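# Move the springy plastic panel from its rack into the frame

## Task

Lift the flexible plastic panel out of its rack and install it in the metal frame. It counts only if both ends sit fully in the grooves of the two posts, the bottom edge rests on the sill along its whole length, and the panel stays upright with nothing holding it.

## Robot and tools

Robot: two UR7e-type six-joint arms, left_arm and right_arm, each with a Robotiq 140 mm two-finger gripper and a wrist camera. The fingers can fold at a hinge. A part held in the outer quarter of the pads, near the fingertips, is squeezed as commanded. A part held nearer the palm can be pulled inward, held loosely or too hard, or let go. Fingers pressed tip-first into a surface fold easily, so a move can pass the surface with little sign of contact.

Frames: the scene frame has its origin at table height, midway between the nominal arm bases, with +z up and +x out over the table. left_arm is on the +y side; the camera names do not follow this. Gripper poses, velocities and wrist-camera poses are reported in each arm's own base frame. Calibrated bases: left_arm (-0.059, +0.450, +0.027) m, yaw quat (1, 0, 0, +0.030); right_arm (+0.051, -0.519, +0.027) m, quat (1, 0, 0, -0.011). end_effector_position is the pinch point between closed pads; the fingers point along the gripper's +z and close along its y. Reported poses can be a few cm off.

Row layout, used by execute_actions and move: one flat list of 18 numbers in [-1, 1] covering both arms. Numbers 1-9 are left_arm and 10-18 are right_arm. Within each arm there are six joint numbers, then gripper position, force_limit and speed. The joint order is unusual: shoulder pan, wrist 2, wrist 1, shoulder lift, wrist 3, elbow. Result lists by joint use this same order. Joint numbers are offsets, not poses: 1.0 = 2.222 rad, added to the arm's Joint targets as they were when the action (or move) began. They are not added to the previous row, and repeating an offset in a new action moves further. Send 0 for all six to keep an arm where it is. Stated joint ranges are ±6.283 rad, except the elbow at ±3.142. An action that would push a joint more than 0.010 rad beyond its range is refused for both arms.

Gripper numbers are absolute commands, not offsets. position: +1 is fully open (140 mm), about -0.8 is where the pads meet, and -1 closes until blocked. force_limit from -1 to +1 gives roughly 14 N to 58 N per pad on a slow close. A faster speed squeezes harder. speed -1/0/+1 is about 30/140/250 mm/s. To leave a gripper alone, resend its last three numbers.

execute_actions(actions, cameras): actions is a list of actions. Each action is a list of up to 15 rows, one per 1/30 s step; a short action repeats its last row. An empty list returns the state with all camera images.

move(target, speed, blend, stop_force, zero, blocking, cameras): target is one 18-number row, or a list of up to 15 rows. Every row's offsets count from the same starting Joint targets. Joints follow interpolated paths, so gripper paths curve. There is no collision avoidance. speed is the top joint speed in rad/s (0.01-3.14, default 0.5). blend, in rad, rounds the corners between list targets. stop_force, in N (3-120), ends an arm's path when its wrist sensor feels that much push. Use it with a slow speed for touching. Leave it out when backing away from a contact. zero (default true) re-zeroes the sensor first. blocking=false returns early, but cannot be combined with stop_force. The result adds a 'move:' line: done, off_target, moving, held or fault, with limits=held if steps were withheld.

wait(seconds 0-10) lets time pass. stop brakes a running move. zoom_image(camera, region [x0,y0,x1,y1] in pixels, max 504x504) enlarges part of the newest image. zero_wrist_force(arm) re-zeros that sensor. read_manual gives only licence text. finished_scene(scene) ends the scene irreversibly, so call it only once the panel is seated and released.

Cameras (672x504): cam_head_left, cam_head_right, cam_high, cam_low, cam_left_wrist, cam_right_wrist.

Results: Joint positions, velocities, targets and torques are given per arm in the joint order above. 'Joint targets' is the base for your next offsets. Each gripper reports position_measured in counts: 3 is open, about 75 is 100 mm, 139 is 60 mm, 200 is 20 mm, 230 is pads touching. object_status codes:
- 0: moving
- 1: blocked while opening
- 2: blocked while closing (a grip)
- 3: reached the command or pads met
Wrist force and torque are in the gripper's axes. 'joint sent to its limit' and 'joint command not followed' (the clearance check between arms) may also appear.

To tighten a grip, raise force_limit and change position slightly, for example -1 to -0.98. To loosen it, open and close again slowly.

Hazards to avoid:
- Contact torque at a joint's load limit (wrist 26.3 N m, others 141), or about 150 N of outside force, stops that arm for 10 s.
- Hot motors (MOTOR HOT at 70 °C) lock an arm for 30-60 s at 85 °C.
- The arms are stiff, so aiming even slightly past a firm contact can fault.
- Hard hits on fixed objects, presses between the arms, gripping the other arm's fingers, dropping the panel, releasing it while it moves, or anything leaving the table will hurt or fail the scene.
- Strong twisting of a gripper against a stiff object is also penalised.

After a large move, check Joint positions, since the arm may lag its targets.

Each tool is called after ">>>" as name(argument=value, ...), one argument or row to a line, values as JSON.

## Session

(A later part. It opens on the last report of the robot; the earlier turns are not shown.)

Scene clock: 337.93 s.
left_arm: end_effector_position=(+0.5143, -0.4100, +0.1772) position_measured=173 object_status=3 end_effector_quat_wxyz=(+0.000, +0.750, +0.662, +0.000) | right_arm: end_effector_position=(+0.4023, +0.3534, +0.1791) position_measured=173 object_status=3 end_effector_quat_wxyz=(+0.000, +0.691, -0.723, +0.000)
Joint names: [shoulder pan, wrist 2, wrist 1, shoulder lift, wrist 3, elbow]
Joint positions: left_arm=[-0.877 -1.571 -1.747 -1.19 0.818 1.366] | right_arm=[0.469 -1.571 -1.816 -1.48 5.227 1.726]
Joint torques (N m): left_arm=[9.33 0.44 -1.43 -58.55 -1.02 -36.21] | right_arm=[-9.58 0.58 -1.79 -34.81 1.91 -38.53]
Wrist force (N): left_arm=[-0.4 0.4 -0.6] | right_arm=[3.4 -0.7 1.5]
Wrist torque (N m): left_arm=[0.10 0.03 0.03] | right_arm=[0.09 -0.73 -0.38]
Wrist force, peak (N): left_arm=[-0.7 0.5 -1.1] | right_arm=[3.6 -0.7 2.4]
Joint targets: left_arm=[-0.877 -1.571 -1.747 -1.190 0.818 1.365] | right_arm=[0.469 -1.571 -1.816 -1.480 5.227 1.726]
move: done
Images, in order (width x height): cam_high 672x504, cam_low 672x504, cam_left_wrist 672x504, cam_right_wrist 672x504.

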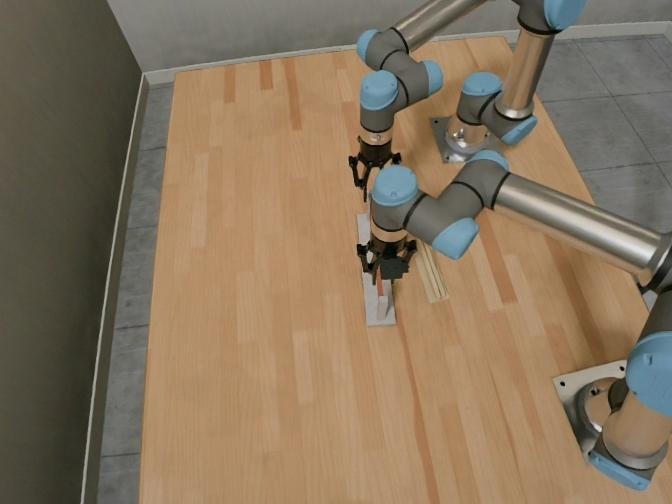

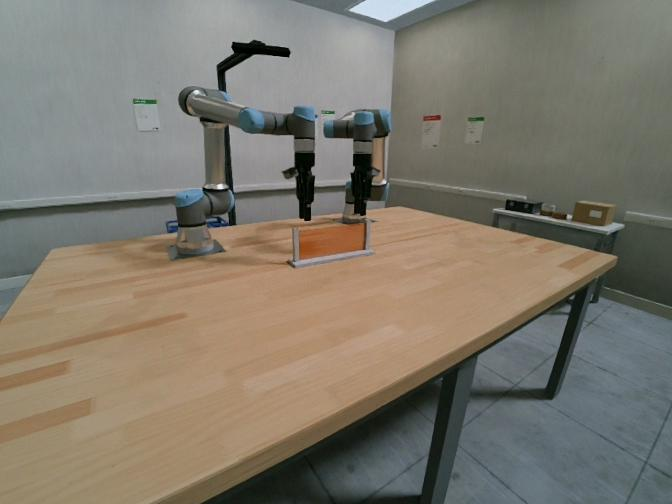

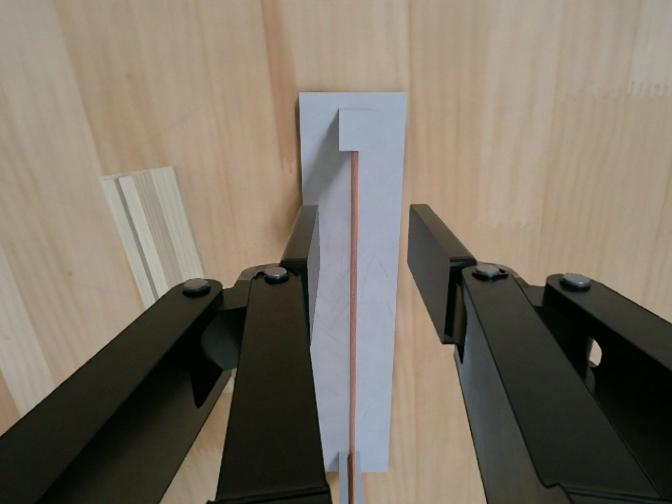

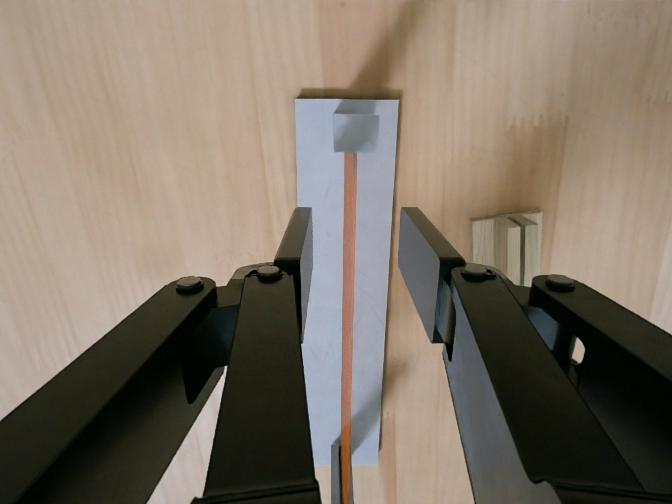

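>>> zoom_image(
  camera="cam_left_wrist",
  region=[310, 140, 400, 260],
)

>>> zoom_image(
  camera="cam_left_wrist",
  region=[310, 260, 400, 380],
)

>>> zoom_image(
  camera="cam_left_wrist",
  region=[310, 380, 400, 500],
)

>>> zoom_image(
  camera="cam_right_wrist",
  region=[305, 140, 395, 260],
)

>>> zoom_image(
  camera="cam_right_wrist",
  region=[305, 260, 395, 380],
)

>>> zoom_image(
  camera="cam_right_wrist",
  region=[305, 380, 395, 500],
)

Scaled by 4.200 from the camera's 672x504 image, which has a finer 960x720 frame.

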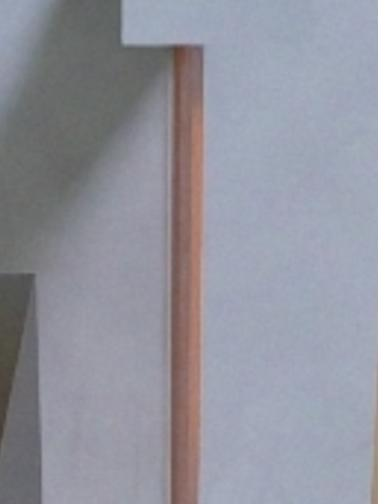

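Scaled by 4.200 from the camera's 672x504 image, which has a finer 960x720 frame.

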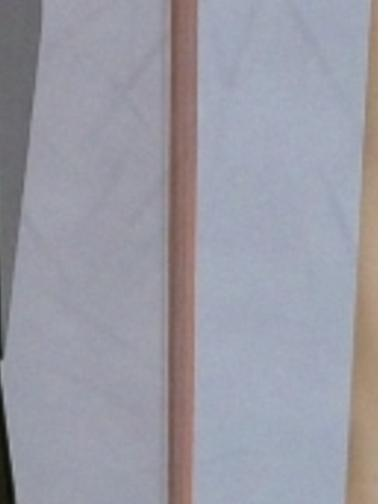

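Scaled by 4.200 from the camera's 672x504 image, which has a finer 960x720 frame.

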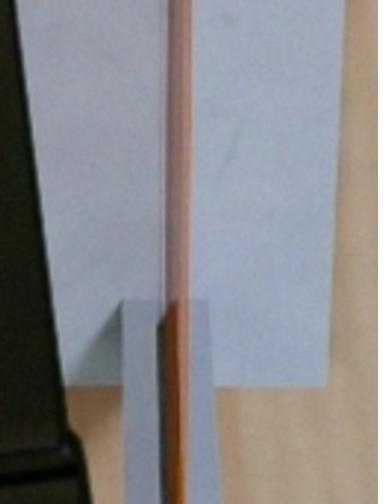

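Scaled by 4.200 from the camera's 672x504 image, which has a finer 960x720 frame.

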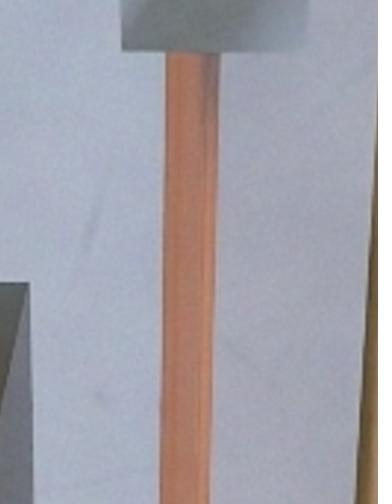

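Scaled by 4.200 from the camera's 672x504 image, which has a finer 960x720 frame.

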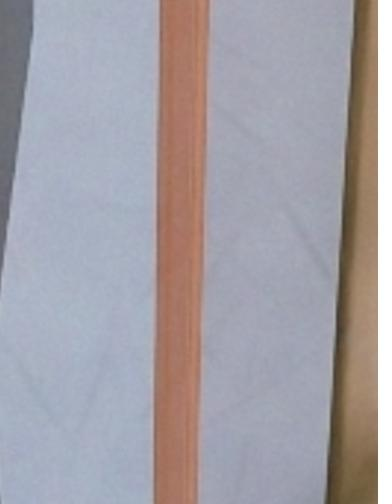

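Scaled by 4.200 from the camera's 672x504 image, which has a finer 960x720 frame.

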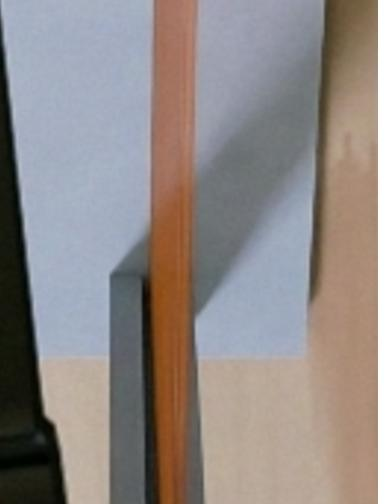

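>>> zoom_image(
  camera="cam_left_wrist",
  region=[330, 440, 370, 500],
)

>>> zoom_image(
  camera="cam_right_wrist",
  region=[325, 435, 365, 495],
)

>>> zoom_image(
  camera="cam_left_wrist",
  region=[335, 140, 375, 180],
)

Scaled by 8.400 from the camera's 672x504 image, which has a finer 960x720 frame.

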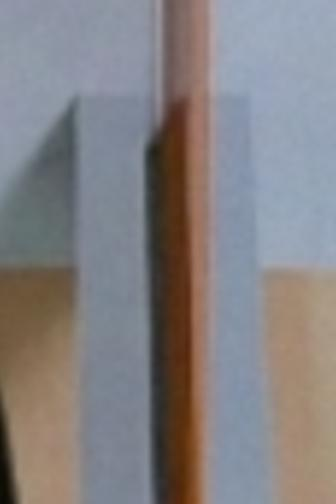

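Scaled by 8.400 from the camera's 672x504 image, which has a finer 960x720 frame.

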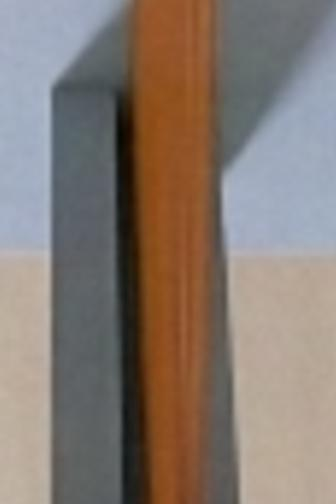

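Scaled by 12.600 from the camera's 672x504 image, which has a finer 960x720 frame.

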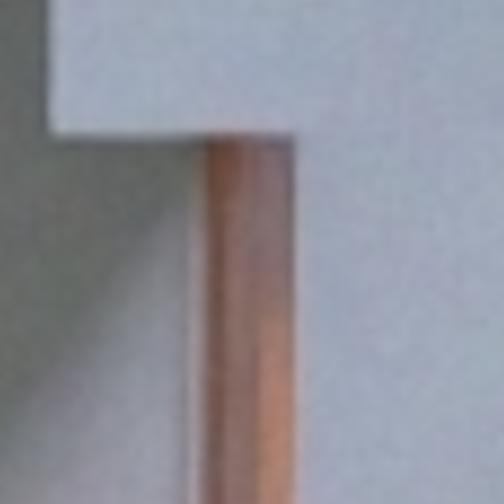

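>>> zoom_image(
  camera="cam_high",
  region=[340, 180, 420, 340],
)

>>> zoom_image(
  camera="cam_low",
  region=[285, 235, 340, 270],
)

>>> zoom_image(
  camera="cam_low",
  region=[330, 225, 385, 260],
)

Scaled by 3.150 from the camera's 672x504 image, which has a finer 960x720 frame.

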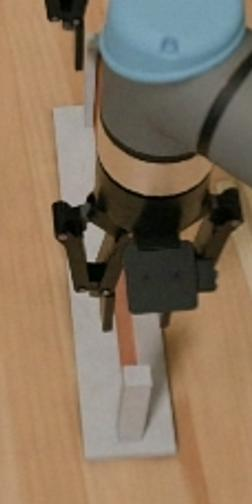

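Scaled by 9.164 from the camera's 672x504 image, which has a finer 960x720 frame.

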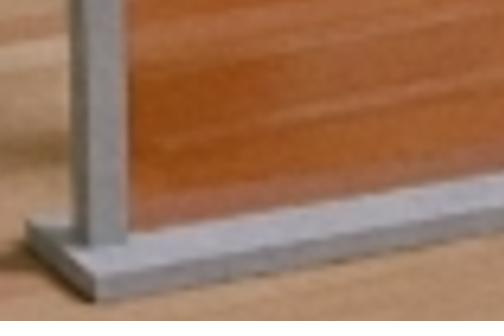

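Scaled by 9.164 from the camera's 672x504 image, which has a finer 960x720 frame.

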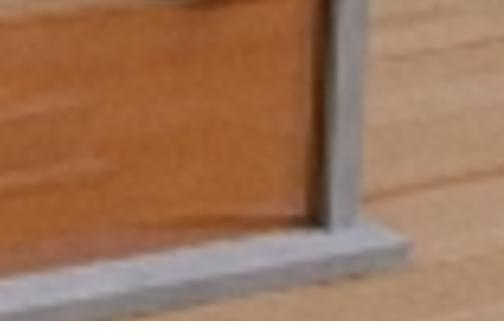

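>>> zoom_image(
  camera="cam_low",
  region=[288, 218, 312, 242],
)

>>> zoom_image(
  camera="cam_low",
  region=[355, 212, 379, 236],
)

>>> zoom_image(
  camera="cam_low",
  region=[288, 245, 312, 269],
)

>>> zoom_image(
  camera="cam_low",
  region=[353, 236, 377, 260],
)

Scaled by 21.000 from the camera's 672x504 image, which has a finer 960x720 frame.

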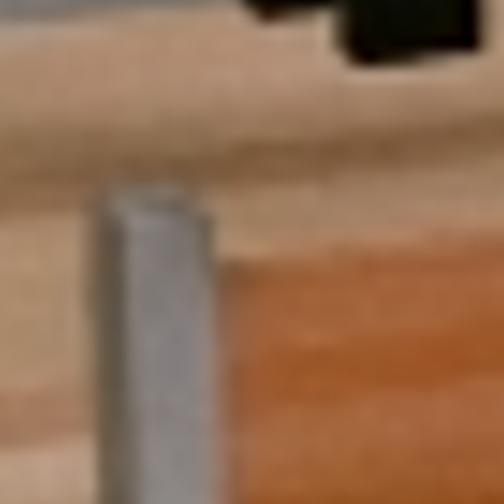

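Scaled by 21.000 from the camera's 672x504 image, which has a finer 960x720 frame.

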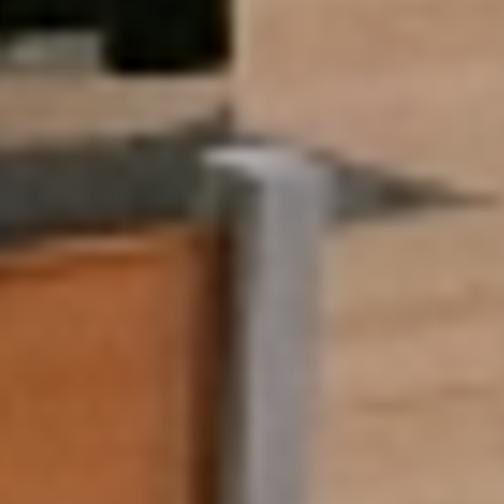

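Scaled by 21.000 from the camera's 672x504 image, which has a finer 960x720 frame.

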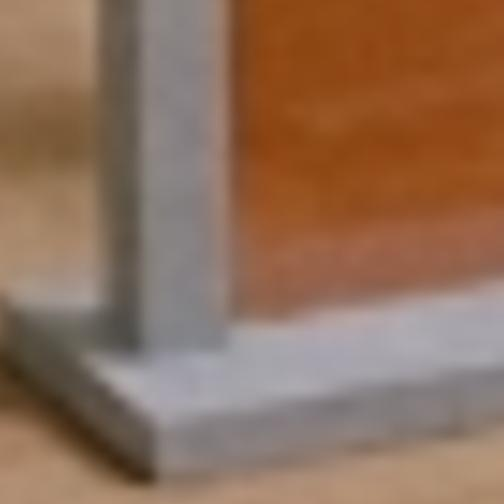

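Scaled by 21.000 from the camera's 672x504 image, which has a finer 960x720 frame.

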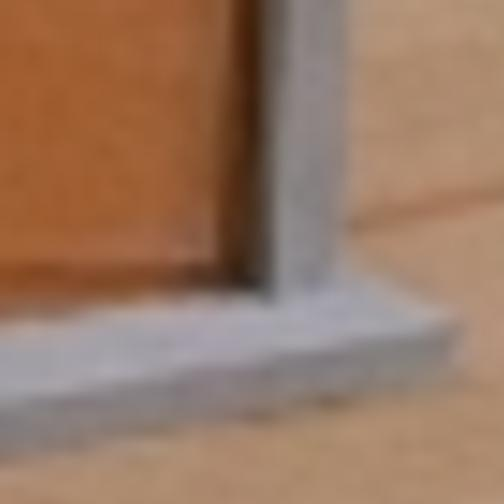

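>>> wait(
  seconds=0,
  cameras=["cam_head_left", "cam_head_right"],
)

Scene clock: 443.30 s.
left_arm: end_effector_position=(+0.5143, -0.4100, +0.1773) position_measured=173 object_status=3 end_effector_quat_wxyz=(+0.000, +0.750, +0.662, +0.000) | right_arm: end_effector_position=(+0.4023, +0.3534, +0.1792) position_measured=173 object_status=3 end_effector_quat_wxyz=(+0.000, +0.691, -0.723, +0.000)
Joint names: [shoulder pan, wrist 2, wrist 1, shoulder lift, wrist 3, elbow]
Joint positions: left_arm=[-0.877 -1.571 -1.747 -1.19 0.818 1.365] | right_arm=[0.469 -1.571 -1.816 -1.48 5.227 1.726]
Joint torques (N m): left_arm=[8.83 0.39 -1.37 -58.16 -0.75 -37.66] | right_arm=[-9.83 0.6 -1.58 -34.9 1.95 -37.9]
Wrist force (N): left_arm=[-0.6 0.5 -0.9] | right_arm=[3.3 -0.9 1.8]
Wrist torque (N m): left_arm=[0.12 0.07 0.03] | right_arm=[0.05 -0.71 -0.38]
Wrist force, peak (N): left_arm=[-0.5 0.7 -0.9] | right_arm=[3.6 -1.0 1.8]
Joint targets: left_arm=[-0.877 -1.571 -1.747 -1.190 0.818 1.365] | right_arm=[0.469 -1.571 -1.816 -1.480 5.227 1.726]
Tool commands: left_gripper/position=-0.35 left_gripper/force_limit=+1.0 left_gripper/speed=-1.0 right_gripper/position=-0.35 right_gripper/force_limit=+1.0 right_gripper/speed=-1.0
Images, in order (width x height): cam_head_left 672x504, cam_head_right 672x504.

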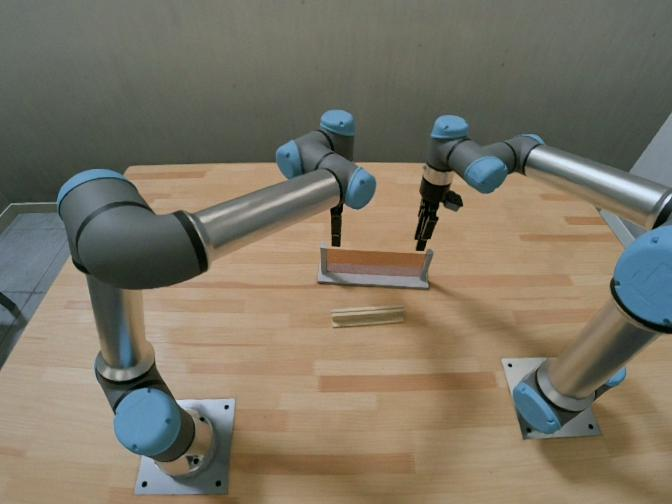

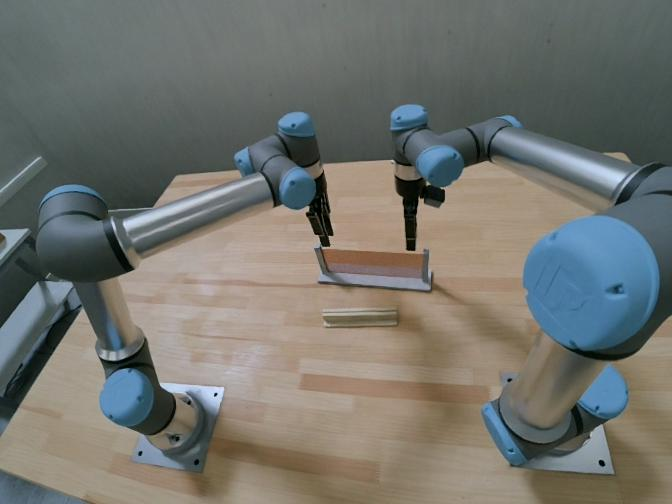

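>>> zoom_image(
  camera="cam_head_left",
  region=[312, 235, 442, 295],
)

>>> zoom_image(
  camera="cam_head_right",
  region=[310, 235, 440, 295],
)

Scaled by 3.877 from the camera's 672x504 image, which has a finer 960x720 frame.

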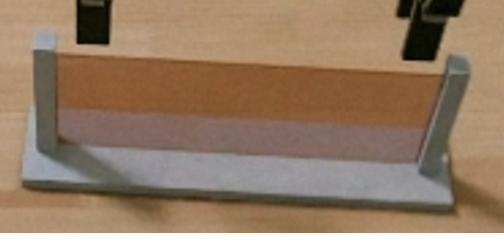

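Scaled by 3.877 from the camera's 672x504 image, which has a finer 960x720 frame.

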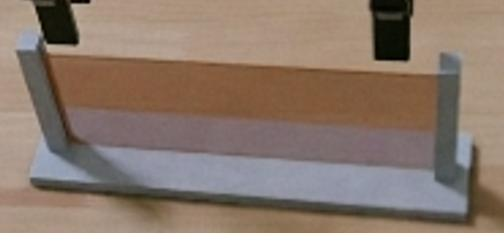

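The panel stands upright with both ends in the post grooves. Its lower edge rests on the sill along its whole length, and both grippers are clear of it.

>>> finished_scene(
  scene=2,
)

The scene is finished: the task was done.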